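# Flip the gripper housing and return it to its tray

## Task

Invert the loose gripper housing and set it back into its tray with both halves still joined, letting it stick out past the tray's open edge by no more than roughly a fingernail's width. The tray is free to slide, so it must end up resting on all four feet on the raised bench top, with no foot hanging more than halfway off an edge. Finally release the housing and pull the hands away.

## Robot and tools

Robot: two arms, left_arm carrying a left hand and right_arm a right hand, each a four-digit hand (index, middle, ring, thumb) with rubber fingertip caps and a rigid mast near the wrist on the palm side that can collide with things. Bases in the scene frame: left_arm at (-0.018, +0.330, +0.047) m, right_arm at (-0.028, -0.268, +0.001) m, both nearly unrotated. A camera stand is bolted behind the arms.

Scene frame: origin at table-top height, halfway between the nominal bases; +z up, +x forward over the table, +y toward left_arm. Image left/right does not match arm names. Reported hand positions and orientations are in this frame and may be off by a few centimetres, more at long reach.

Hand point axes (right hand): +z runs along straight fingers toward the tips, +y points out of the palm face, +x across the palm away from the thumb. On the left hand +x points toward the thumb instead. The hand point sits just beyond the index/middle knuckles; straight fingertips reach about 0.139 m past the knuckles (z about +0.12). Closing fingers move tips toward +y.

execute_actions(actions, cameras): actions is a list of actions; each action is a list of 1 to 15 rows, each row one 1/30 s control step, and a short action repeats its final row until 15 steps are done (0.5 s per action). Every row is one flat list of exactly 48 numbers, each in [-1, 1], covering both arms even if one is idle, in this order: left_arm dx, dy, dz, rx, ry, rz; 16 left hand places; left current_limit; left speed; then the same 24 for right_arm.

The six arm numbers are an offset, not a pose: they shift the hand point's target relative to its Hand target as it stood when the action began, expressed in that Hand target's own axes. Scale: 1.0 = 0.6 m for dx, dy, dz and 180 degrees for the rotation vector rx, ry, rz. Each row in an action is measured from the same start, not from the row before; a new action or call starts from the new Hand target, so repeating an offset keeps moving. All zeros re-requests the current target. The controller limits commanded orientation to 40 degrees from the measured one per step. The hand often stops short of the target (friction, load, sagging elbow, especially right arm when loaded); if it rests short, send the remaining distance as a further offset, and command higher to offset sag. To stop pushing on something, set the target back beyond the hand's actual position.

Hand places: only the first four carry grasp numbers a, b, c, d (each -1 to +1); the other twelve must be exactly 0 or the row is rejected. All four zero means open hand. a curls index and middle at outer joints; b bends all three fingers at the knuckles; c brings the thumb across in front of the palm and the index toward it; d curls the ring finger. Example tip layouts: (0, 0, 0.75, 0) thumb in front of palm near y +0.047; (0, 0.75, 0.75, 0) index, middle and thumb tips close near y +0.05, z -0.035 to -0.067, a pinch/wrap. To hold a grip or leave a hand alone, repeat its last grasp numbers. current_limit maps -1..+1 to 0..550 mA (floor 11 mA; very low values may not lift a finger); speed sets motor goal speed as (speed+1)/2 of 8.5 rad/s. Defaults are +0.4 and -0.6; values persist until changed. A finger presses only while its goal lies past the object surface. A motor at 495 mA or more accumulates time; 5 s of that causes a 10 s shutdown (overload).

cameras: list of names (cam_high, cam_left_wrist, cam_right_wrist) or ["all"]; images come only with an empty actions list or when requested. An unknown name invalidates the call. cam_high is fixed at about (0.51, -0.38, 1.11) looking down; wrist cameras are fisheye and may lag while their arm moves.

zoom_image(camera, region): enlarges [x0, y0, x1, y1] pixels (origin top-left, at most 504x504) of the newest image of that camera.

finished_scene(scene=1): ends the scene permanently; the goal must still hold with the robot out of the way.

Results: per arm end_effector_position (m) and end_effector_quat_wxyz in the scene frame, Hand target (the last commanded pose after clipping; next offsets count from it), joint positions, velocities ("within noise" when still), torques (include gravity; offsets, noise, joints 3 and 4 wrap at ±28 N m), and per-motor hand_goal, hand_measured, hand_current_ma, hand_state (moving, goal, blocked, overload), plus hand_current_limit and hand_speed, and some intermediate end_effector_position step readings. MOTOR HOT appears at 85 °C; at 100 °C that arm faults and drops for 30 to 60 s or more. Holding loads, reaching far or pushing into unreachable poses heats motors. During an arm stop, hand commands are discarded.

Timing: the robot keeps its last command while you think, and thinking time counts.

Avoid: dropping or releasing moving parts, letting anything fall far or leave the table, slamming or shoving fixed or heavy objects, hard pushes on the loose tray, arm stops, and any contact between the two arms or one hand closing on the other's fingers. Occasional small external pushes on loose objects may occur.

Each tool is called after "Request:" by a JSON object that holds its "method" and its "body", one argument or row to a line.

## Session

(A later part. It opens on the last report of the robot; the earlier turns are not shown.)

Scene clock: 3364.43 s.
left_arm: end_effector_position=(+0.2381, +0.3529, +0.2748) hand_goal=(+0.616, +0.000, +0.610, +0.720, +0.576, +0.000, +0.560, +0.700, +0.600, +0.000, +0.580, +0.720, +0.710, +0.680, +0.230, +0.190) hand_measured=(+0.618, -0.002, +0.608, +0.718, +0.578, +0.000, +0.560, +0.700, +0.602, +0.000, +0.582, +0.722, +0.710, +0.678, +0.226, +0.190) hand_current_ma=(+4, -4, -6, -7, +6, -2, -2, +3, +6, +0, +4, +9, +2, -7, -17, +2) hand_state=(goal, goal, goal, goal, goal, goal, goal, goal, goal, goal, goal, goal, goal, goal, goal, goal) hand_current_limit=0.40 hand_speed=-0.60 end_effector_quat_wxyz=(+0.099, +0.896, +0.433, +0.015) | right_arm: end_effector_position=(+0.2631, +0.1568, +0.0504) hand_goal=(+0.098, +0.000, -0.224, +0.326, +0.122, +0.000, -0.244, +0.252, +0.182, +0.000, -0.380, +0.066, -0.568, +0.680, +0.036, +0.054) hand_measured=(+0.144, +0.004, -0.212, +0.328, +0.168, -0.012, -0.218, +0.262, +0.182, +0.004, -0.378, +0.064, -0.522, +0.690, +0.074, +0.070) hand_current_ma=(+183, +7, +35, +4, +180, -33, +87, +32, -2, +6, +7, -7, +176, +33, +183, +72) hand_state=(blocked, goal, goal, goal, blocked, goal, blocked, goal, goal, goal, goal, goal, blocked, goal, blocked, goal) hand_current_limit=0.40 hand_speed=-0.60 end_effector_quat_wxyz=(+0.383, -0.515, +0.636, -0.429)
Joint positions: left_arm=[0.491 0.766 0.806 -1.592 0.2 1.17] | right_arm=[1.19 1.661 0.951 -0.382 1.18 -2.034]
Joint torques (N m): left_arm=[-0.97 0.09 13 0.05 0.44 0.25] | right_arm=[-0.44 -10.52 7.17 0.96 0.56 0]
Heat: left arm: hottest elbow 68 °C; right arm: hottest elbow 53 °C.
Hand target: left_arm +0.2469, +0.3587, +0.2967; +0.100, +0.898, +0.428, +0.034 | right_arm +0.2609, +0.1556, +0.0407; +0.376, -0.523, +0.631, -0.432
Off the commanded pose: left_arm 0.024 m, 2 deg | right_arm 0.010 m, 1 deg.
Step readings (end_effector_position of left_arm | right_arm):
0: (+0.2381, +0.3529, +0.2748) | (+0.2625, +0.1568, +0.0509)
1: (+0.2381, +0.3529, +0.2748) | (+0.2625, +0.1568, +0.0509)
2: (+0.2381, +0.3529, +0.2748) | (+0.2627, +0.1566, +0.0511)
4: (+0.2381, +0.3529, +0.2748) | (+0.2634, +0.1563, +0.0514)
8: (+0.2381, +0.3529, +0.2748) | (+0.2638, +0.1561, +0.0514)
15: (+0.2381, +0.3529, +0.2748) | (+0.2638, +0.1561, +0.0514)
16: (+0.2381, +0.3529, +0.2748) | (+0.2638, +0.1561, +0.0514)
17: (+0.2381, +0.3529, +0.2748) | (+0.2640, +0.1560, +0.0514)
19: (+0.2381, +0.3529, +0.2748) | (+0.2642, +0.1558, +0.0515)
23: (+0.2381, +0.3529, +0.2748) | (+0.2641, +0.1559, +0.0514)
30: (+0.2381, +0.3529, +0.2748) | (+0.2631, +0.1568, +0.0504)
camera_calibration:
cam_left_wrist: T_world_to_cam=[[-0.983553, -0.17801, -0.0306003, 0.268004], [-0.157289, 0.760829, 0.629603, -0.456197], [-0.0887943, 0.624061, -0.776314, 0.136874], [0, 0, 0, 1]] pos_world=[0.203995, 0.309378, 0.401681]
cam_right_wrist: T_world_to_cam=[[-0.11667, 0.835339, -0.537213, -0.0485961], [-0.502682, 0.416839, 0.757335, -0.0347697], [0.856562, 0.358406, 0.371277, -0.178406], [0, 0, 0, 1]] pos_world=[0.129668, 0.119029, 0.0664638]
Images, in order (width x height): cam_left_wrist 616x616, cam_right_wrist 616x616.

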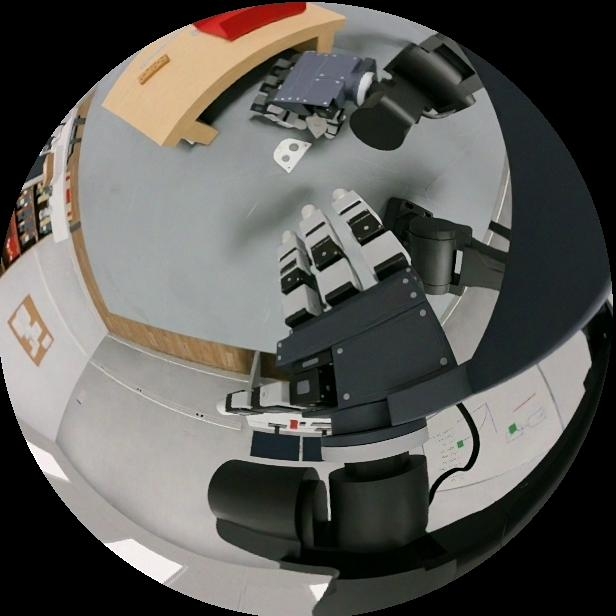

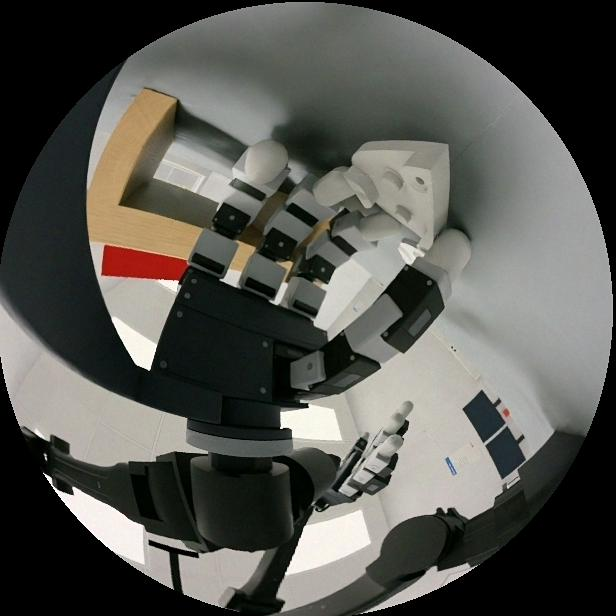

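Request:
{"method": "execute_actions", "body": {
  "actions": [
    [[0,0,0,0,0,0,0,0.1,0,0,0,0,0,0,0,0,0,0,0,0,0,0,0.4,-0.6,0,0,0,0,0,0,0.47,0.15,0.75,0.6,0,0,0,0,0,0,0,0,0,0,0,0,0.4,-0.6]],
    [[0,0,0,0,0,0,0,0.1,0,0,0,0,0,0,0,0,0,0,0,0,0,0,0.4,-0.6,0,0,0,0,0,0,0.47,0.0,0.75,0.6,0,0,0,0,0,0,0,0,0,0,0,0,0.4,-0.6]]
  ],
  "cameras": ["cam_left_wrist","cam_right_wrist"]
}}

Request:
{"method": "zoom_image", "body": {
  "camera": "cam_left_wrist",
  "region": [240, 40, 400, 200]
}}

Request:
{"method": "zoom_image", "body": {
  "camera": "cam_right_wrist",
  "region": [240, 20, 540, 320]
}}

Scene clock: 3383.93 s.
left_arm: end_effector_position=(+0.2381, +0.3529, +0.2748) hand_goal=(+0.616, +0.000, +0.610, +0.720, +0.576, +0.000, +0.560, +0.700, +0.600, +0.000, +0.580, +0.720, +0.710, +0.680, +0.230, +0.190) hand_measured=(+0.618, -0.002, +0.608, +0.718, +0.578, +0.000, +0.560, +0.700, +0.602, +0.000, +0.582, +0.722, +0.710, +0.678, +0.226, +0.190) hand_current_ma=(+4, -4, -6, -7, +6, -2, -2, +3, +6, +0, +4, +9, +2, -7, -17, +2) hand_state=(goal, goal, goal, goal, goal, goal, goal, goal, goal, goal, goal, goal, goal, goal, goal, goal) hand_current_limit=0.40 hand_speed=-0.60 end_effector_quat_wxyz=(+0.099, +0.896, +0.433, +0.015) | right_arm: end_effector_position=(+0.2607, +0.1583, +0.0489) hand_goal=(+0.594, +0.000, -0.316, +0.254, +0.752, +0.000, -0.172, +0.244, +0.714, +0.000, -0.380, -0.006, -0.518, +0.680, +0.042, -0.012) hand_measured=(+0.578, +0.004, -0.314, +0.258, +0.734, -0.002, -0.176, +0.242, +0.692, +0.002, -0.378, -0.002, -0.518, +0.682, +0.042, -0.010) hand_current_ma=(-54, +7, +7, +9, -65, -6, -10, -7, -81, +6, +7, +10, +1, +5, +2, +3) hand_state=(goal, goal, goal, goal, goal, goal, goal, goal, blocked, goal, goal, goal, goal, goal, goal, goal) hand_current_limit=0.40 hand_speed=-0.60 end_effector_quat_wxyz=(+0.383, -0.518, +0.635, -0.426)
Joint positions: left_arm=[0.491 0.766 0.806 -1.592 0.2 1.17] | right_arm=[1.193 1.662 0.95 -0.382 1.173 -2.034]
Joint torques (N m): left_arm=[-0.73 -0.85 13.05 0.1 0.41 0.23] | right_arm=[-0.97 -10.81 7.05 0.98 0.84 0.01]
Heat: left arm: hottest elbow 69 °C; right arm: hottest elbow 52 °C.
Hand target: left_arm +0.2469, +0.3587, +0.2967; +0.100, +0.898, +0.428, +0.034 | right_arm +0.2608, +0.1556, +0.0407; +0.376, -0.523, +0.631, -0.432
Off the commanded pose: left_arm 0.024 m, 2 deg | right_arm 0.009 m, 1 deg.
Step readings (end_effector_position of left_arm | right_arm):
0: (+0.2381, +0.3529, +0.2748) | (+0.2631, +0.1568, +0.0504)
1: (+0.2381, +0.3529, +0.2748) | (+0.2631, +0.1568, +0.0504)
2: (+0.2381, +0.3529, +0.2748) | (+0.2630, +0.1569, +0.0503)
4: (+0.2381, +0.3529, +0.2748) | (+0.2627, +0.1571, +0.0499)
8: (+0.2381, +0.3529, +0.2748) | (+0.2619, +0.1576, +0.0499)
15: (+0.2381, +0.3529, +0.2748) | (+0.2617, +0.1578, +0.0499)
16: (+0.2381, +0.3529, +0.2748) | (+0.2617, +0.1578, +0.0499)
17: (+0.2381, +0.3529, +0.2748) | (+0.2617, +0.1578, +0.0498)
19: (+0.2381, +0.3529, +0.2748) | (+0.2611, +0.1583, +0.0494)
23: (+0.2381, +0.3529, +0.2748) | (+0.2607, +0.1583, +0.0489)
30: (+0.2381, +0.3529, +0.2748) | (+0.2607, +0.1583, +0.0489)
camera_calibration:
cam_left_wrist: T_world_to_cam=[[-0.983553, -0.17801, -0.0306003, 0.268004], [-0.157289, 0.760829, 0.629603, -0.456197], [-0.0887943, 0.624061, -0.776314, 0.136874], [0, 0, 0, 1]] pos_world=[0.203995, 0.309378, 0.401681]
cam_right_wrist: T_world_to_cam=[[-0.125471, 0.834854, -0.535982, -0.0486067], [-0.500739, 0.413096, 0.760666, -0.0355194], [0.856456, 0.363828, 0.366213, -0.176943], [0, 0, 0, 1]] pos_world=[0.127659, 0.119629, 0.0657647]
Images, in order (width x height): cam_left_wrist 616x616, cam_right_wrist 616x616.

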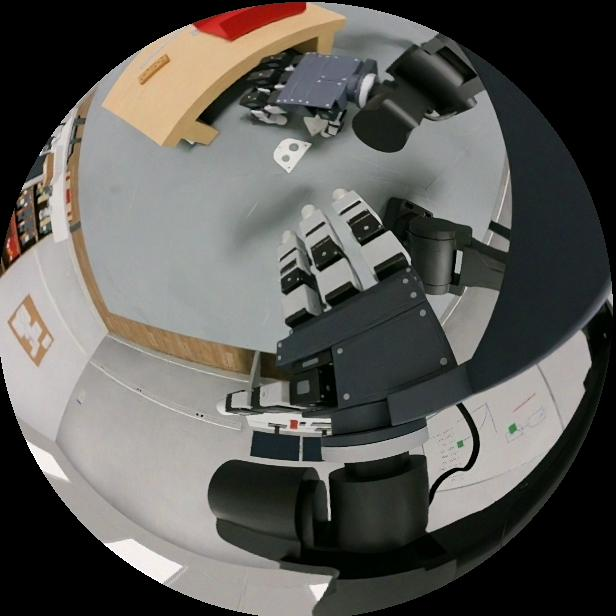

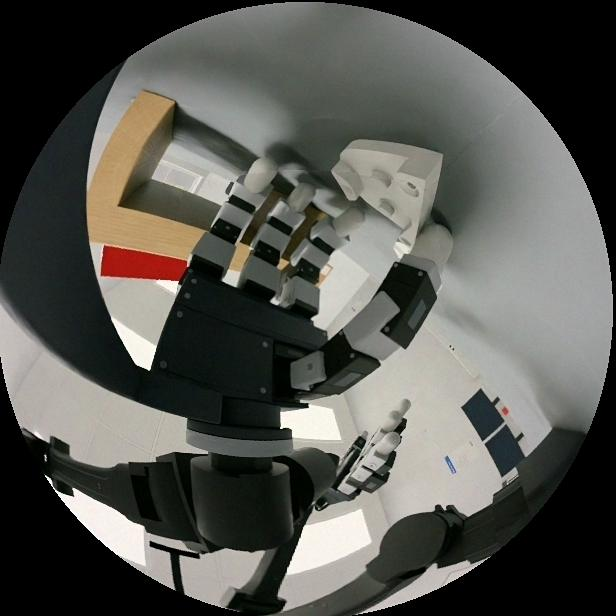

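Scaled by 3.150 from the camera's 616x616 image, which has a finer 880x880 frame.

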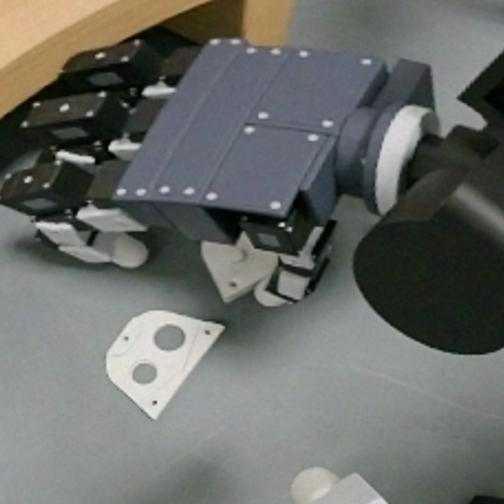

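Scaled by 1.680 from the camera's 616x616 image, which has a finer 880x880 frame.

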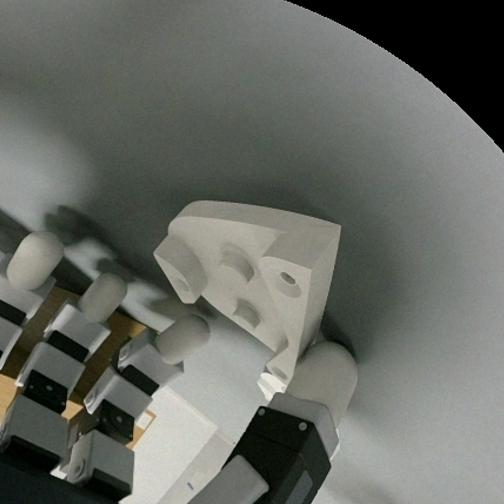

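Request:
{"method": "execute_actions", "body": {
  "actions": [
    [[0,0,0,0,0,0,0,0.1,0,0,0,0,0,0,0,0,0,0,0,0,0,0,0.4,-0.6,0,0.0018,-0.0438,0,0,0,0.47,0.1,0.75,0.6,0,0,0,0,0,0,0,0,0,0,0,0,0.4,-0.6]],
    [[0,0,0,0,0,0,0,0.1,0,0,0,0,0,0,0,0,0,0,0,0,0,0,0.4,-0.6,0,0.0143,-0.0392,0,0,0,0.47,0.1,0.75,0.6,0,0,0,0,0,0,0,0,0,0,0,0,0.4,-0.6]]
  ],
  "cameras": ["cam_high","cam_left_wrist","cam_right_wrist"]
}}

Request:
{"method": "zoom_image", "body": {
  "camera": "cam_left_wrist",
  "region": [240, 40, 400, 200]
}}

Request:
{"method": "zoom_image", "body": {
  "camera": "cam_right_wrist",
  "region": [240, 20, 540, 320]
}}

Scene clock: 3433.30 s.
left_arm: end_effector_position=(+0.2381, +0.3529, +0.2748) hand_goal=(+0.616, +0.000, +0.610, +0.720, +0.576, +0.000, +0.560, +0.700, +0.600, +0.000, +0.580, +0.720, +0.710, +0.680, +0.230, +0.190) hand_measured=(+0.618, -0.002, +0.608, +0.718, +0.578, +0.000, +0.560, +0.700, +0.602, +0.000, +0.582, +0.722, +0.710, +0.678, +0.226, +0.190) hand_current_ma=(+4, -4, -6, -7, +6, -2, -2, +3, +6, +0, +4, +9, +2, -7, -17, +2) hand_state=(goal, goal, goal, goal, goal, goal, goal, goal, goal, goal, goal, goal, goal, goal, goal, goal) hand_current_limit=0.40 hand_speed=-0.60 end_effector_quat_wxyz=(+0.099, +0.896, +0.433, +0.015) | right_arm: end_effector_position=(+0.2153, +0.1512, +0.0472) hand_goal=(+0.460, +0.000, -0.286, +0.274, +0.578, +0.000, -0.192, +0.244, +0.564, +0.000, -0.380, +0.014, -0.518, +0.680, +0.042, +0.008) hand_measured=(+0.456, +0.004, -0.288, +0.272, +0.572, -0.002, -0.190, +0.242, +0.560, +0.002, -0.378, +0.012, -0.500, +0.686, +0.010, -0.012) hand_current_ma=(-8, +7, -2, -6, -15, -5, +5, -6, -13, +6, +7, -6, +59, +22, -153, -86) hand_state=(goal, goal, goal, goal, goal, goal, goal, goal, goal, goal, goal, goal, goal, goal, blocked, goal) hand_current_limit=0.40 hand_speed=-0.60 end_effector_quat_wxyz=(+0.376, -0.517, +0.633, -0.437)
Joint positions: left_arm=[0.491 0.766 0.806 -1.592 0.2 1.17] | right_arm=[1.293 1.662 0.965 -0.677 1.222 -1.754]
Joint torques (N m): left_arm=[-0.44 -0.21 13.11 0.06 0.42 0.25] | right_arm=[0.44 -10.7 9.39 -0.14 0.53 0.03]
Heat: left arm: hottest elbow 69 °C; right arm: hottest elbow 50 °C.
Hand target: left_arm +0.2469, +0.3587, +0.2967; +0.100, +0.898, +0.428, +0.034 | right_arm +0.2114, +0.1638, +0.0486; +0.376, -0.523, +0.631, -0.433
Off the commanded pose: left_arm 0.024 m, 2 deg | right_arm 0.013 m, 1 deg.
Step readings (end_effector_position of left_arm | right_arm):
0: (+0.2381, +0.3529, +0.2748) | (+0.2607, +0.1583, +0.0489)
1: (+0.2381, +0.3529, +0.2748) | (+0.2608, +0.1581, +0.0490)
2: (+0.2381, +0.3529, +0.2748) | (+0.2598, +0.1575, +0.0490)
4: (+0.2381, +0.3529, +0.2748) | (+0.2554, +0.1553, +0.0488)
8: (+0.2381, +0.3529, +0.2748) | (+0.2463, +0.1542, +0.0477)
15: (+0.2381, +0.3529, +0.2748) | (+0.2432, +0.1524, +0.0470)
16: (+0.2381, +0.3529, +0.2748) | (+0.2430, +0.1522, +0.0470)
17: (+0.2381, +0.3529, +0.2748) | (+0.2417, +0.1518, +0.0470)
19: (+0.2381, +0.3529, +0.2748) | (+0.2362, +0.1506, +0.0471)
23: (+0.2381, +0.3529, +0.2748) | (+0.2224, +0.1520, +0.0471)
30: (+0.2381, +0.3529, +0.2748) | (+0.2157, +0.1516, +0.0472)
camera_calibration:
cam_left_wrist: T_world_to_cam=[[-0.983553, -0.17801, -0.0306003, 0.268004], [-0.157289, 0.760829, 0.629603, -0.456197], [-0.0887943, 0.624061, -0.776314, 0.136874], [0, 0, 0, 1]] pos_world=[0.203995, 0.309378, 0.401681]
cam_right_wrist: T_world_to_cam=[[-0.111959, 0.824659, -0.55444, -0.0498752], [-0.499587, 0.435597, 0.748778, -0.0570785], [0.858998, 0.360823, 0.36322, -0.134778], [0, 0, 0, 1]] pos_world=[0.0816745, 0.114624, 0.0640403]

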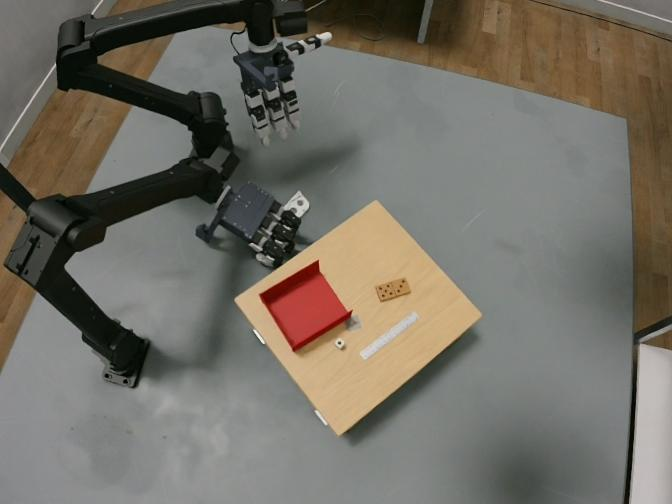

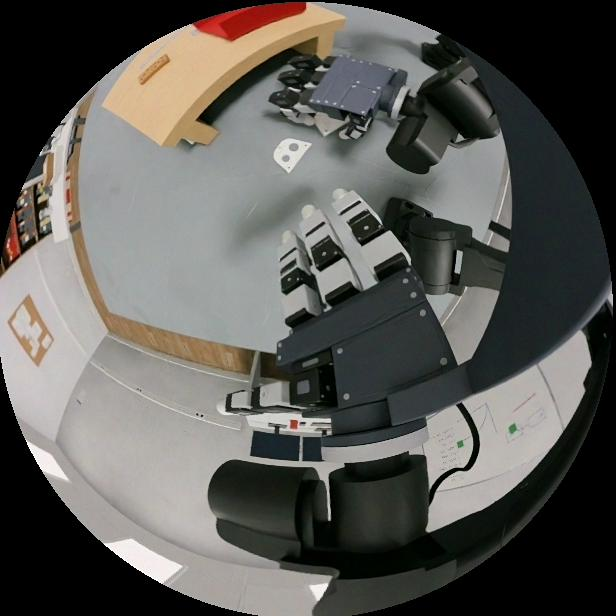

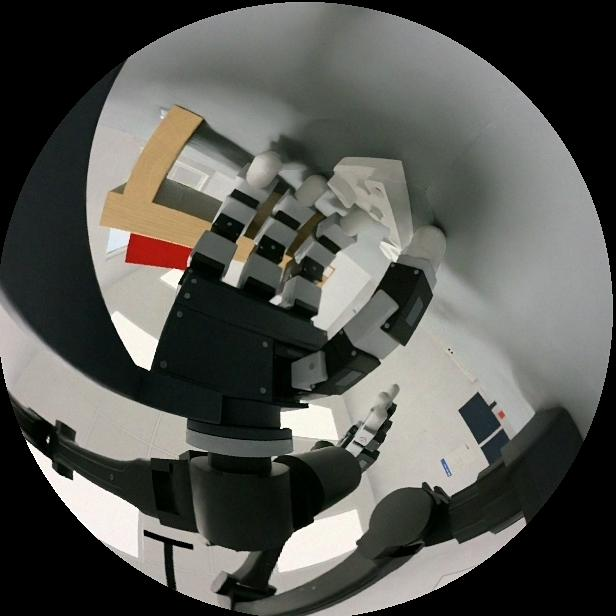

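Scaled by 3.150 from the camera's 616x616 image, which has a finer 880x880 frame.

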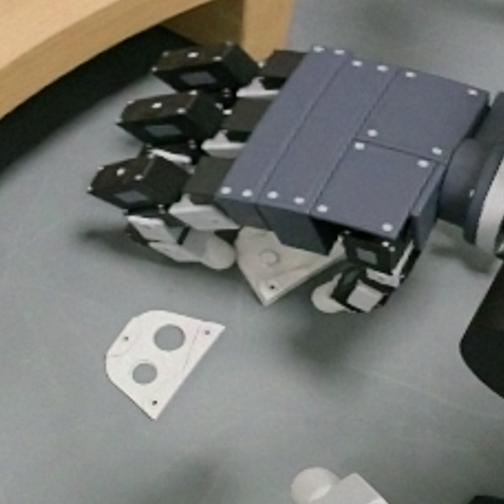

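Scaled by 1.680 from the camera's 616x616 image, which has a finer 880x880 frame.

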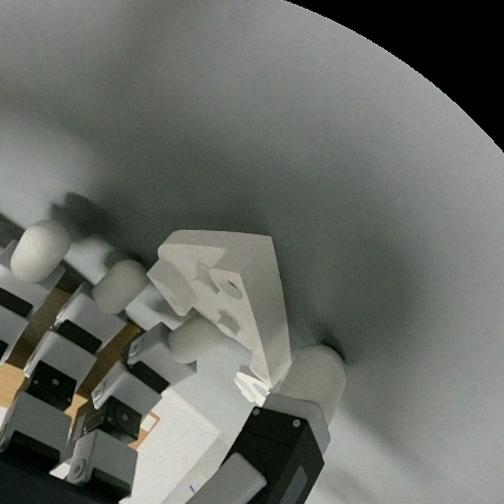

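Request:
{"method": "execute_actions", "body": {
  "actions": [
    [[0,0,0,0,0,0,0,0.1,0,0,0,0,0,0,0,0,0,0,0,0,0,0,0.4,-0.6,0,0.002,-0.0347,0,0,0,0.47,0.1,0.75,0.6,0,0,0,0,0,0,0,0,0,0,0,0,0.4,-0.6]],
    [[0,0,0,0,0,0,0,0.1,0,0,0,0,0,0,0,0,0,0,0,0,0,0,0.4,-0.6,0,0.0114,-0.0313,0,0,0,0.47,0.1,0.75,0.6,0,0,0,0,0,0,0,0,0,0,0,0,0.4,-0.6]]
  ],
  "cameras": ["cam_high","cam_left_wrist","cam_right_wrist"]
}}

Request:
{"method": "zoom_image", "body": {
  "camera": "cam_left_wrist",
  "region": [240, 40, 400, 200]
}}

Request:
{"method": "zoom_image", "body": {
  "camera": "cam_right_wrist",
  "region": [240, 20, 540, 320]
}}

Scene clock: 3448.37 s.
left_arm: end_effector_position=(+0.2381, +0.3529, +0.2748) hand_goal=(+0.616, +0.000, +0.610, +0.720, +0.576, +0.000, +0.560, +0.700, +0.600, +0.000, +0.580, +0.720, +0.710, +0.680, +0.230, +0.190) hand_measured=(+0.618, -0.002, +0.608, +0.718, +0.578, +0.000, +0.560, +0.700, +0.602, +0.000, +0.582, +0.722, +0.710, +0.678, +0.226, +0.190) hand_current_ma=(+4, -4, -6, -7, +6, -2, -2, +3, +6, +0, +4, +9, +2, -7, -17, +2) hand_state=(goal, goal, goal, goal, goal, goal, goal, goal, goal, goal, goal, goal, goal, goal, goal, goal) hand_current_limit=0.40 hand_speed=-0.60 end_effector_quat_wxyz=(+0.099, +0.896, +0.433, +0.015) | right_arm: end_effector_position=(+0.1703, +0.1534, +0.0492) hand_goal=(+0.460, +0.000, -0.286, +0.274, +0.578, +0.000, -0.192, +0.244, +0.564, +0.000, -0.380, +0.014, -0.518, +0.680, +0.042, +0.008) hand_measured=(+0.456, +0.004, -0.286, +0.272, +0.572, -0.002, -0.190, +0.242, +0.560, +0.002, -0.378, +0.012, -0.516, +0.682, +0.040, +0.006) hand_current_ma=(-9, +7, -2, -5, -15, -5, +5, -6, -14, +6, +7, -6, +5, +6, -6, -5) hand_state=(goal, goal, goal, goal, goal, goal, goal, goal, goal, goal, goal, goal, goal, goal, goal, goal) hand_current_limit=0.40 hand_speed=-0.60 end_effector_quat_wxyz=(+0.369, -0.530, +0.625, -0.438)
Joint positions: left_arm=[0.491 0.766 0.806 -1.592 0.2 1.17] | right_arm=[1.393 1.683 1.012 -0.96 1.22 -1.508]
Joint torques (N m): left_arm=[-0.56 -0.5 13.12 0.13 0.38 0.25] | right_arm=[-0.91 -10.64 10.09 -0.47 0.8 0.16]
Heat: left arm: hottest elbow 69 °C; right arm: hottest elbow 52 °C.
Hand target: left_arm +0.2469, +0.3587, +0.2967; +0.100, +0.898, +0.428, +0.034 | right_arm +0.1720, +0.1704, +0.0546; +0.376, -0.523, +0.631, -0.433
Off the commanded pose: left_arm 0.024 m, 2 deg | right_arm 0.018 m, 1 deg.
Step readings (end_effector_position of left_arm | right_arm):
0: (+0.2381, +0.3529, +0.2748) | (+0.2153, +0.1513, +0.0472)
1: (+0.2381, +0.3529, +0.2748) | (+0.2151, +0.1513, +0.0473)
2: (+0.2381, +0.3529, +0.2748) | (+0.2143, +0.1507, +0.0474)
4: (+0.2381, +0.3529, +0.2748) | (+0.2090, +0.1492, +0.0476)
8: (+0.2381, +0.3529, +0.2748) | (+0.1959, +0.1497, +0.0480)
15: (+0.2381, +0.3529, +0.2748) | (+0.1894, +0.1494, +0.0487)
16: (+0.2381, +0.3529, +0.2748) | (+0.1894, +0.1492, +0.0487)
17: (+0.2381, +0.3529, +0.2748) | (+0.1882, +0.1491, +0.0489)
19: (+0.2381, +0.3529, +0.2748) | (+0.1851, +0.1483, +0.0493)
23: (+0.2381, +0.3529, +0.2748) | (+0.1751, +0.1497, +0.0489)
30: (+0.2381, +0.3529, +0.2748) | (+0.1700, +0.1529, +0.0488)
camera_calibration:
cam_left_wrist: T_world_to_cam=[[-0.983553, -0.17801, -0.0306003, 0.268004], [-0.157289, 0.760829, 0.629603, -0.456197], [-0.0887943, 0.624061, -0.776314, 0.136874], [0, 0, 0, 1]] pos_world=[0.203995, 0.309378, 0.401681]
cam_right_wrist: T_world_to_cam=[[-0.132869, 0.808162, -0.573777, -0.0484796], [-0.496965, 0.446555, 0.744052, -0.0838988], [0.857538, 0.384009, 0.342295, -0.0999241], [0, 0, 0, 1]] pos_world=[0.0375524, 0.115017, 0.0688121]

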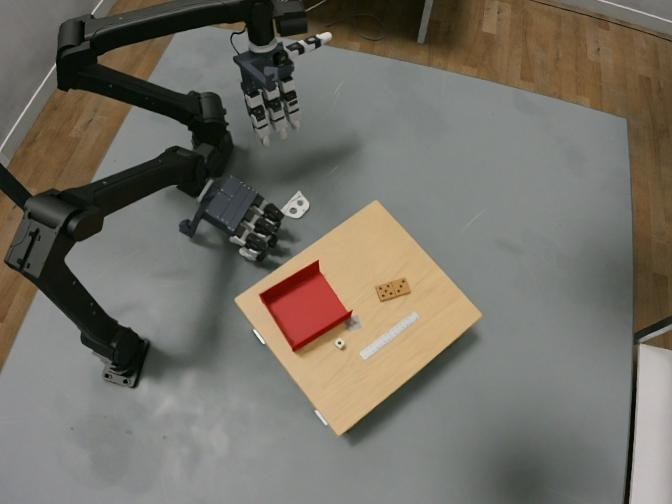

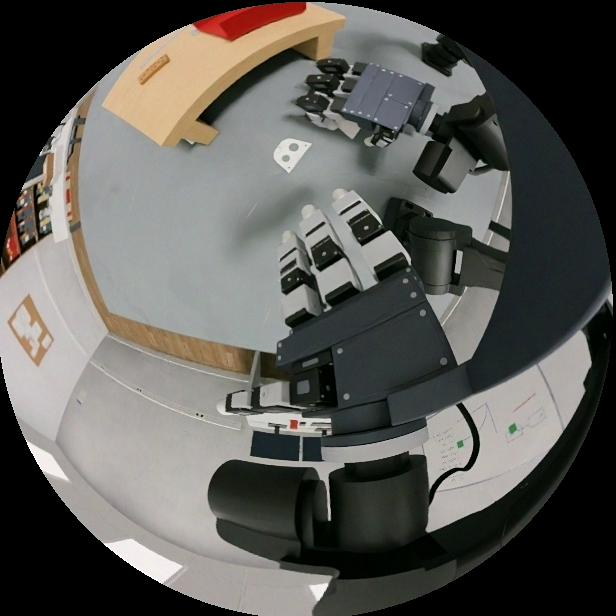

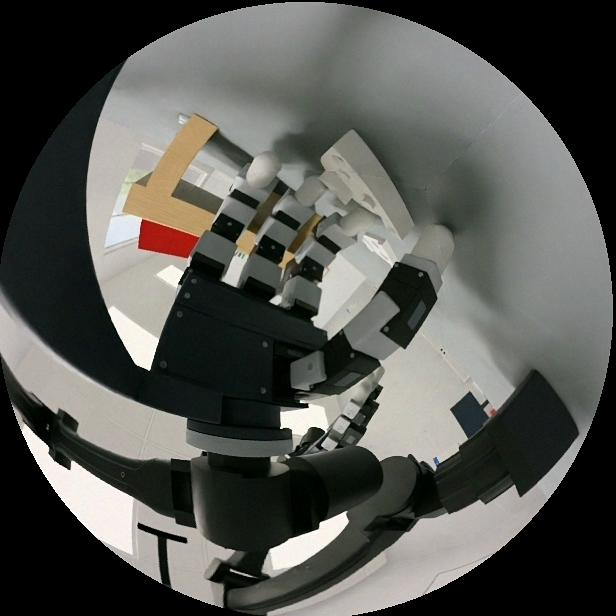

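Scaled by 3.150 from the camera's 616x616 image, which has a finer 880x880 frame.

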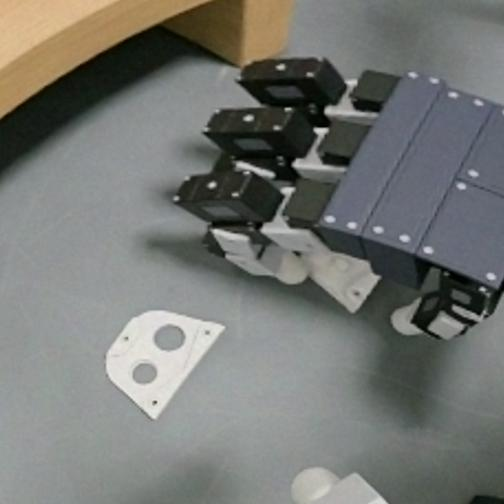

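Scaled by 1.680 from the camera's 616x616 image, which has a finer 880x880 frame.

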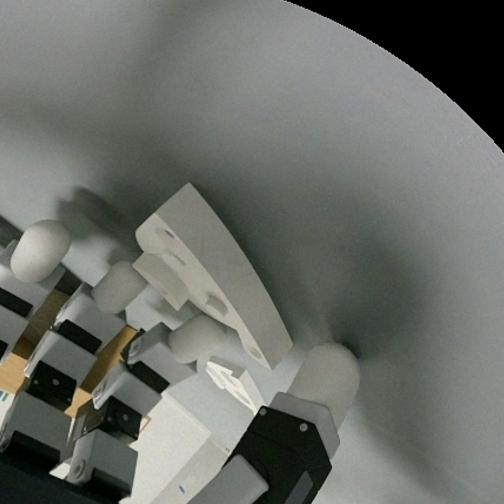

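Request:
{"method": "execute_actions", "body": {
  "actions": [
    [[0,0,0,0,0,0,0,0.1,0,0,0,0,0,0,0,0,0,0,0,0,0,0,0.4,-0.6,0,-0.06,-0.022,0,0,0,0.47,0.1,0.75,0.6,0,0,0,0,0,0,0,0,0,0,0,0,0.4,-0.6]],
    [[0,0,0,0,0,0,0,0.1,0,0,0,0,0,0,0,0,0,0,0,0,0,0,0.4,-0.6,0.02,0,0,0.0015,0.0627,0.0229,0.47,0.1,0.75,0.6,0,0,0,0,0,0,0,0,0,0,0,0,0.4,-0.6]],
    [[0,0,0,0,0,0,0,0.1,0,0,0,0,0,0,0,0,0,0,0,0,0,0,0.4,-0.6,0.02,0,0,0,0,0,0.47,0.1,0.75,0.6,0,0,0,0,0,0,0,0,0,0,0,0,0.4,-0.6]]
  ],
  "cameras": ["cam_left_wrist","cam_right_wrist"]
}}

Request:
{"method": "zoom_image", "body": {
  "camera": "cam_right_wrist",
  "region": [240, 20, 540, 320]
}}

Scene clock: 3474.73 s.
left_arm: end_effector_position=(+0.2381, +0.3529, +0.2748) hand_goal=(+0.616, +0.000, +0.610, +0.720, +0.576, +0.000, +0.560, +0.700, +0.600, +0.000, +0.580, +0.720, +0.710, +0.680, +0.230, +0.190) hand_measured=(+0.618, -0.002, +0.608, +0.718, +0.578, +0.000, +0.560, +0.700, +0.602, +0.000, +0.582, +0.722, +0.710, +0.678, +0.226, +0.190) hand_current_ma=(+4, -4, -6, -7, +6, -2, -2, +3, +6, +0, +4, +9, +2, -7, -17, +2) hand_state=(goal, goal, goal, goal, goal, goal, goal, goal, goal, goal, goal, goal, goal, goal, goal, goal) hand_current_limit=0.40 hand_speed=-0.60 end_effector_quat_wxyz=(+0.099, +0.896, +0.433, +0.015) | right_arm: end_effector_position=(+0.1662, +0.1320, +0.0881) hand_goal=(+0.460, +0.000, -0.286, +0.274, +0.578, +0.000, -0.192, +0.244, +0.564, +0.000, -0.380, +0.014, -0.518, +0.680, +0.042, +0.008) hand_measured=(+0.456, +0.004, -0.286, +0.272, +0.572, -0.002, -0.190, +0.242, +0.558, +0.002, -0.378, +0.012, -0.516, +0.682, +0.040, +0.006) hand_current_ma=(-11, +7, -2, -5, -15, -4, +5, -6, -14, +6, +7, -6, +4, +6, -6, -5) hand_state=(goal, goal, goal, goal, goal, goal, goal, goal, goal, goal, goal, goal, goal, goal, goal, goal) hand_current_limit=0.40 hand_speed=-0.60 end_effector_quat_wxyz=(+0.323, -0.458, +0.679, -0.475)
Joint positions: left_arm=[0.491 0.766 0.806 -1.592 0.2 1.17] | right_arm=[1.399 1.736 1.169 -1.585 1.151 -0.943]
Joint torques (N m): left_arm=[-0.85 -0.73 13.09 0.09 0.4 0.23] | right_arm=[-0.26 -11.11 9.72 -1.43 0.58 0.19]
Heat: left arm: hottest elbow 70 °C; right arm: hottest elbow 52 °C.
Hand target: left_arm +0.2469, +0.3587, +0.2967; +0.100, +0.898, +0.428, +0.034 | right_arm +0.1654, +0.1468, +0.0925; +0.329, -0.454, +0.682, -0.470
Off the commanded pose: left_arm 0.024 m, 2 deg | right_arm 0.016 m, 1 deg.
Step readings (end_effector_position of left_arm | right_arm):
0: (+0.2381, +0.3529, +0.2748) | (+0.1703, +0.1535, +0.0492)
1: (+0.2381, +0.3529, +0.2748) | (+0.1703, +0.1534, +0.0493)
2: (+0.2381, +0.3529, +0.2748) | (+0.1702, +0.1525, +0.0498)
4: (+0.2381, +0.3529, +0.2748) | (+0.1699, +0.1508, +0.0521)
8: (+0.2381, +0.3529, +0.2748) | (+0.1699, +0.1504, +0.0626)
15: (+0.2381, +0.3529, +0.2748) | (+0.1703, +0.1533, +0.0749)
16: (+0.2381, +0.3529, +0.2748) | (+0.1702, +0.1531, +0.0751)
17: (+0.2381, +0.3529, +0.2748) | (+0.1690, +0.1511, +0.0754)
19: (+0.2381, +0.3529, +0.2748) | (+0.1666, +0.1449, +0.0776)
23: (+0.2381, +0.3529, +0.2748) | (+0.1648, +0.1378, +0.0859)
30: (+0.2381, +0.3529, +0.2748) | (+0.1666, +0.1408, +0.0881)
31: (+0.2381, +0.3529, +0.2748) | (+0.1668, +0.1405, +0.0874)
32: (+0.2381, +0.3529, +0.2748) | (+0.1669, +0.1396, +0.0863)
34: (+0.2381, +0.3529, +0.2748) | (+0.1668, +0.1369, +0.0855)
38: (+0.2381, +0.3529, +0.2748) | (+0.1660, +0.1336, +0.0874)
45: (+0.2381, +0.3529, +0.2748) | (+0.1659, +0.1317, +0.0889)
camera_calibration:
cam_left_wrist: T_world_to_cam=[[-0.983553, -0.17801, -0.0306003, 0.268004], [-0.157289, 0.760829, 0.629603, -0.456197], [-0.0887943, 0.624061, -0.776314, 0.136874], [0, 0, 0, 1]] pos_world=[0.203995, 0.309378, 0.401681]
cam_right_wrist: T_world_to_cam=[[0.0447809, 0.821014, -0.56915, -0.0410112], [-0.394543, 0.537942, 0.744953, -0.134554], [0.917786, 0.191194, 0.348015, -0.0865596], [0, 0, 0, 1]] pos_world=[0.0281922, 0.122603, 0.107019]
Images, in order (width x height): cam_left_wrist 616x616, cam_right_wrist 616x616.

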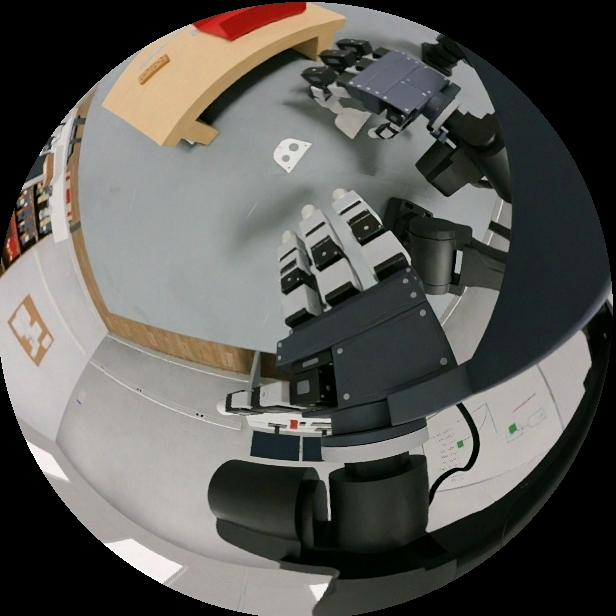

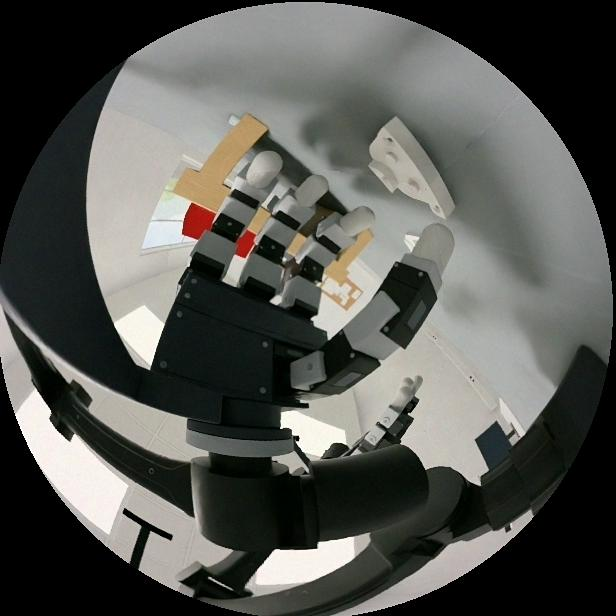

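Scaled by 1.680 from the camera's 616x616 image, which has a finer 880x880 frame.

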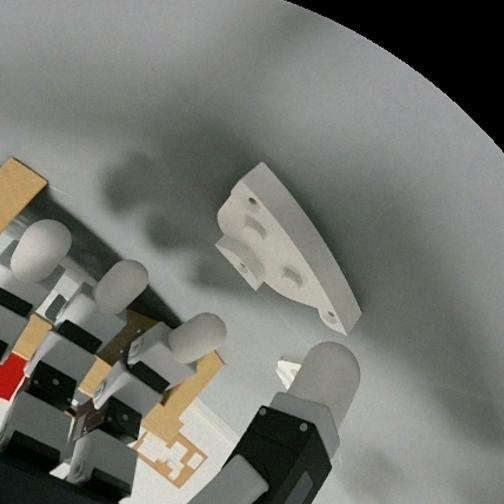

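Request:
{"method": "execute_actions", "body": {
  "actions": [
    [[0,0,0,0,0,0,0,0.1,0,0,0,0,0,0,0,0,0,0,0,0,0,0,0.4,-0.6,0.0198,-0.0085,0.0233,0,0,0,0.47,0.1,0.75,0.6,0,0,0,0,0,0,0,0,0,0,0,0,0.4,-0.6]],
    [[0,0,0,0,0,0,0,0.1,0,0,0,0,0,0,0,0,0,0,0,0,0,0,0.4,-0.6,0,0.034,0.0124,0,0,0,0.47,0.1,0.75,0.6,0,0,0,0,0,0,0,0,0,0,0,0,0.4,-0.6]]
  ],
  "cameras": ["cam_left_wrist","cam_right_wrist"]
}}

Request:
{"method": "zoom_image", "body": {
  "camera": "cam_right_wrist",
  "region": [240, 20, 540, 320]
}}

Scene clock: 3488.70 s.
left_arm: end_effector_position=(+0.2381, +0.3529, +0.2748) hand_goal=(+0.616, +0.000, +0.610, +0.720, +0.576, +0.000, +0.560, +0.700, +0.600, +0.000, +0.580, +0.720, +0.710, +0.680, +0.230, +0.190) hand_measured=(+0.618, -0.002, +0.608, +0.718, +0.578, +0.000, +0.560, +0.700, +0.602, +0.000, +0.582, +0.722, +0.710, +0.678, +0.226, +0.190) hand_current_ma=(+4, -4, -6, -7, +6, -2, -2, +3, +6, +0, +4, +9, +2, -7, -17, +2) hand_state=(goal, goal, goal, goal, goal, goal, goal, goal, goal, goal, goal, goal, goal, goal, goal, goal) hand_current_limit=0.40 hand_speed=-0.60 end_effector_quat_wxyz=(+0.099, +0.896, +0.433, +0.015) | right_arm: end_effector_position=(+0.1728, +0.1327, +0.0759) hand_goal=(+0.460, +0.000, -0.286, +0.274, +0.578, +0.000, -0.192, +0.244, +0.564, +0.000, -0.380, +0.014, -0.518, +0.680, +0.042, +0.008) hand_measured=(+0.456, +0.004, -0.286, +0.272, +0.572, -0.002, -0.190, +0.242, +0.558, +0.002, -0.378, +0.012, -0.516, +0.682, +0.040, +0.006) hand_current_ma=(-11, +7, -2, -5, -15, -4, +5, -6, -14, +6, +7, -6, +4, +6, -6, -5) hand_state=(goal, goal, goal, goal, goal, goal, goal, goal, goal, goal, goal, goal, goal, goal, goal, goal) hand_current_limit=0.40 hand_speed=-0.60 end_effector_quat_wxyz=(+0.333, -0.452, +0.684, -0.465)
Joint positions: left_arm=[0.491 0.766 0.806 -1.592 0.2 1.17] | right_arm=[1.385 1.735 1.136 -1.492 1.162 -0.976]
Joint torques (N m): left_arm=[-1.32 -0.44 12.96 0.16 0.43 0.21] | right_arm=[-1.38 -11.22 6.24 -0.46 0.71 -0.01]
Heat: left arm: hottest elbow 70 °C; right arm: hottest elbow 52 °C.
Hand target: left_arm +0.2469, +0.3587, +0.2967; +0.100, +0.898, +0.428, +0.034 | right_arm +0.1750, +0.1307, +0.0705; +0.329, -0.454, +0.682, -0.470
Off the commanded pose: left_arm 0.024 m, 2 deg | right_arm 0.006 m, 1 deg.
Step readings (end_effector_position of left_arm | right_arm):
0: (+0.2381, +0.3529, +0.2748) | (+0.1662, +0.1320, +0.0881)
1: (+0.2381, +0.3529, +0.2748) | (+0.1662, +0.1320, +0.0881)
2: (+0.2381, +0.3529, +0.2748) | (+0.1663, +0.1321, +0.0882)
4: (+0.2381, +0.3529, +0.2748) | (+0.1676, +0.1330, +0.0883)
8: (+0.2381, +0.3529, +0.2748) | (+0.1704, +0.1343, +0.0872)
15: (+0.2381, +0.3529, +0.2748) | (+0.1721, +0.1308, +0.0845)
16: (+0.2381, +0.3529, +0.2748) | (+0.1723, +0.1305, +0.0843)
17: (+0.2381, +0.3529, +0.2748) | (+0.1726, +0.1310, +0.0837)
19: (+0.2381, +0.3529, +0.2748) | (+0.1728, +0.1320, +0.0815)
23: (+0.2381, +0.3529, +0.2748) | (+0.1727, +0.1315, +0.0772)
30: (+0.2381, +0.3529, +0.2748) | (+0.1728, +0.1325, +0.0760)
camera_calibration:
cam_left_wrist: T_world_to_cam=[[-0.983553, -0.17801, -0.0306003, 0.268004], [-0.157289, 0.760829, 0.629603, -0.456197], [-0.0887943, 0.624061, -0.776314, 0.136874], [0, 0, 0, 1]] pos_world=[0.203995, 0.309378, 0.401681]
cam_right_wrist: T_world_to_cam=[[0.0465107, 0.83818, -0.543407, -0.0533533], [-0.401394, 0.513827, 0.758198, -0.119739], [0.914724, 0.182856, 0.360339, -0.0878648], [0, 0, 0, 1]] pos_world=[0.0347911, 0.122311, 0.0934542]
Images, in order (width x height): cam_left_wrist 616x616, cam_right_wrist 616x616.

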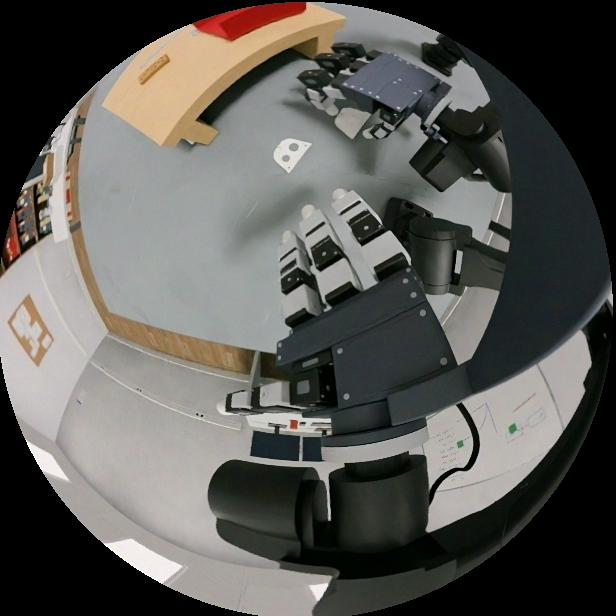

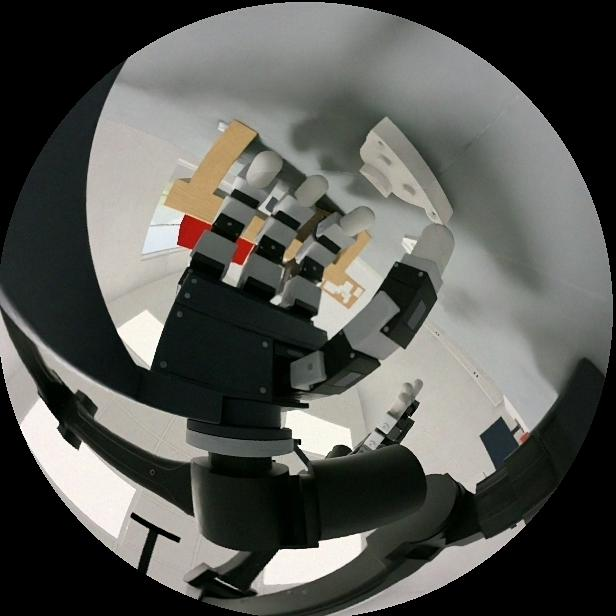

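Scaled by 1.680 from the camera's 616x616 image, which has a finer 880x880 frame.

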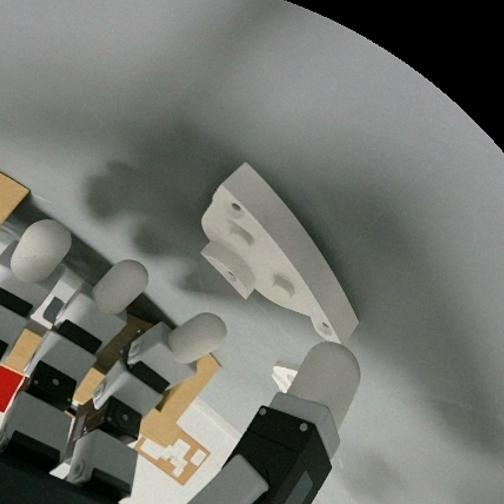

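Request:
{"method": "execute_actions", "body": {
  "actions": [
    [[0,0,0,0,0,0,0,0.1,0,0,0,0,0,0,0,0,0,0,0,0,0,0,0.4,-0.6,0.025,-0.0051,0.0141,0,0,0,0.47,0.1,0.75,0.6,0,0,0,0,0,0,0,0,0,0,0,0,0.4,-0.6]],
    [[0,0,0,0,0,0,0,0.1,0,0,0,0,0,0,0,0,0,0,0,0,0,0,0.4,-0.6,0,0.014,0.005,0,0,0,0.47,0.1,0.75,0.6,0,0,0,0,0,0,0,0,0,0,0,0,0.4,-0.6]]
  ],
  "cameras": ["cam_right_wrist"]
}}

Request:
{"method": "zoom_image", "body": {
  "camera": "cam_right_wrist",
  "region": [240, 20, 540, 320]
}}

Scene clock: 3495.57 s.
left_arm: end_effector_position=(+0.2381, +0.3529, +0.2748) hand_goal=(+0.616, +0.000, +0.610, +0.720, +0.576, +0.000, +0.560, +0.700, +0.600, +0.000, +0.580, +0.720, +0.710, +0.680, +0.230, +0.190) hand_measured=(+0.618, -0.002, +0.608, +0.718, +0.578, +0.000, +0.560, +0.700, +0.602, +0.000, +0.582, +0.722, +0.710, +0.678, +0.226, +0.190) hand_current_ma=(+4, -4, -6, -7, +6, -2, -2, +3, +6, +0, +4, +9, +2, -7, -17, +2) hand_state=(goal, goal, goal, goal, goal, goal, goal, goal, goal, goal, goal, goal, goal, goal, goal, goal) hand_current_limit=0.40 hand_speed=-0.60 end_effector_quat_wxyz=(+0.099, +0.896, +0.433, +0.015) | right_arm: end_effector_position=(+0.1757, +0.1146, +0.0603) hand_goal=(+0.460, +0.000, -0.286, +0.274, +0.578, +0.000, -0.192, +0.244, +0.564, +0.000, -0.380, +0.014, -0.518, +0.680, +0.042, +0.008) hand_measured=(+0.456, +0.004, -0.286, +0.272, +0.572, -0.002, -0.190, +0.242, +0.558, +0.002, -0.378, +0.012, -0.516, +0.682, +0.040, +0.006) hand_current_ma=(-11, +7, -2, -5, -15, -4, +5, -6, -14, +6, +7, -6, +3, +6, -6, -5) hand_state=(goal, goal, goal, goal, goal, goal, goal, goal, goal, goal, goal, goal, goal, goal, goal, goal) hand_current_limit=0.40 hand_speed=-0.60 end_effector_quat_wxyz=(+0.328, -0.455, +0.681, -0.470)
Joint positions: left_arm=[0.491 0.766 0.806 -1.592 0.2 1.17] | right_arm=[1.371 1.724 1.072 -1.427 1.168 -1.006]
Joint torques (N m): left_arm=[-0.44 -0.38 13.05 0.06 0.38 0.25] | right_arm=[-1.26 -12.16 6.06 -0.47 0.72 0]
Heat: left arm: hottest elbow 70 °C; right arm: hottest elbow 52 °C.
Hand target: left_arm +0.2469, +0.3587, +0.2967; +0.100, +0.898, +0.428, +0.034 | right_arm +0.1777, +0.1135, +0.0612; +0.329, -0.454, +0.682, -0.470
Off the commanded pose: left_arm 0.024 m, 2 deg | right_arm 0.002 m, 0 deg.
Step readings (end_effector_position of left_arm | right_arm):
0: (+0.2381, +0.3529, +0.2748) | (+0.1728, +0.1326, +0.0759)
1: (+0.2381, +0.3529, +0.2748) | (+0.1728, +0.1324, +0.0757)
2: (+0.2381, +0.3529, +0.2748) | (+0.1732, +0.1318, +0.0749)
4: (+0.2381, +0.3529, +0.2748) | (+0.1739, +0.1274, +0.0711)
8: (+0.2381, +0.3529, +0.2748) | (+0.1739, +0.1148, +0.0619)
15: (+0.2381, +0.3529, +0.2748) | (+0.1755, +0.1126, +0.0624)
16: (+0.2381, +0.3529, +0.2748) | (+0.1755, +0.1128, +0.0630)
17: (+0.2381, +0.3529, +0.2748) | (+0.1755, +0.1133, +0.0631)
19: (+0.2381, +0.3529, +0.2748) | (+0.1758, +0.1147, +0.0627)
23: (+0.2381, +0.3529, +0.2748) | (+0.1758, +0.1148, +0.0612)
30: (+0.2381, +0.3529, +0.2748) | (+0.1757, +0.1146, +0.0604)
camera_calibration:
cam_right_wrist: T_world_to_cam=[[0.0452653, 0.829585, -0.556542, -0.0448336], [-0.399205, 0.525718, 0.75117, -0.0988667], [0.915744, 0.188172, 0.354971, -0.0820419], [0, 0, 0, 1]] pos_world=[0.0376907, 0.104607, 0.0784364]
Images, in order (width x height): cam_right_wrist 616x616.

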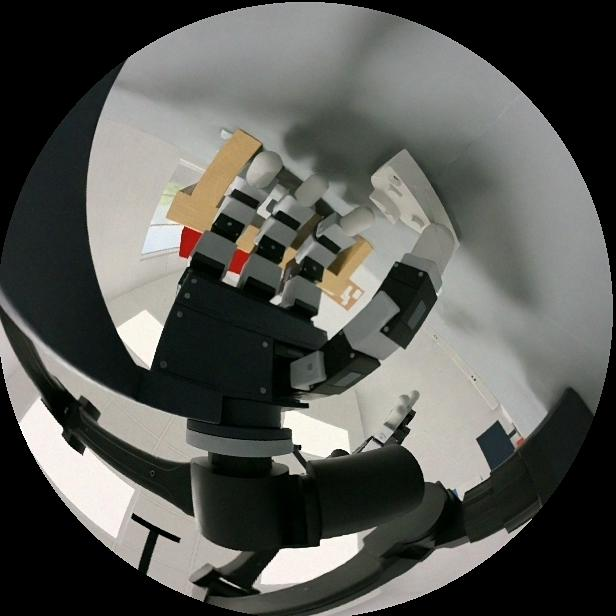

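Scaled by 1.680 from the camera's 616x616 image, which has a finer 880x880 frame.

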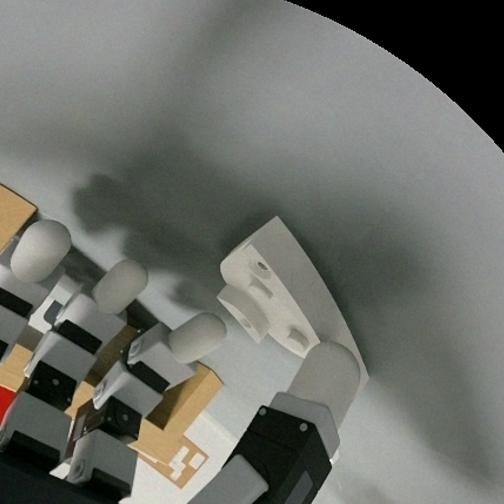

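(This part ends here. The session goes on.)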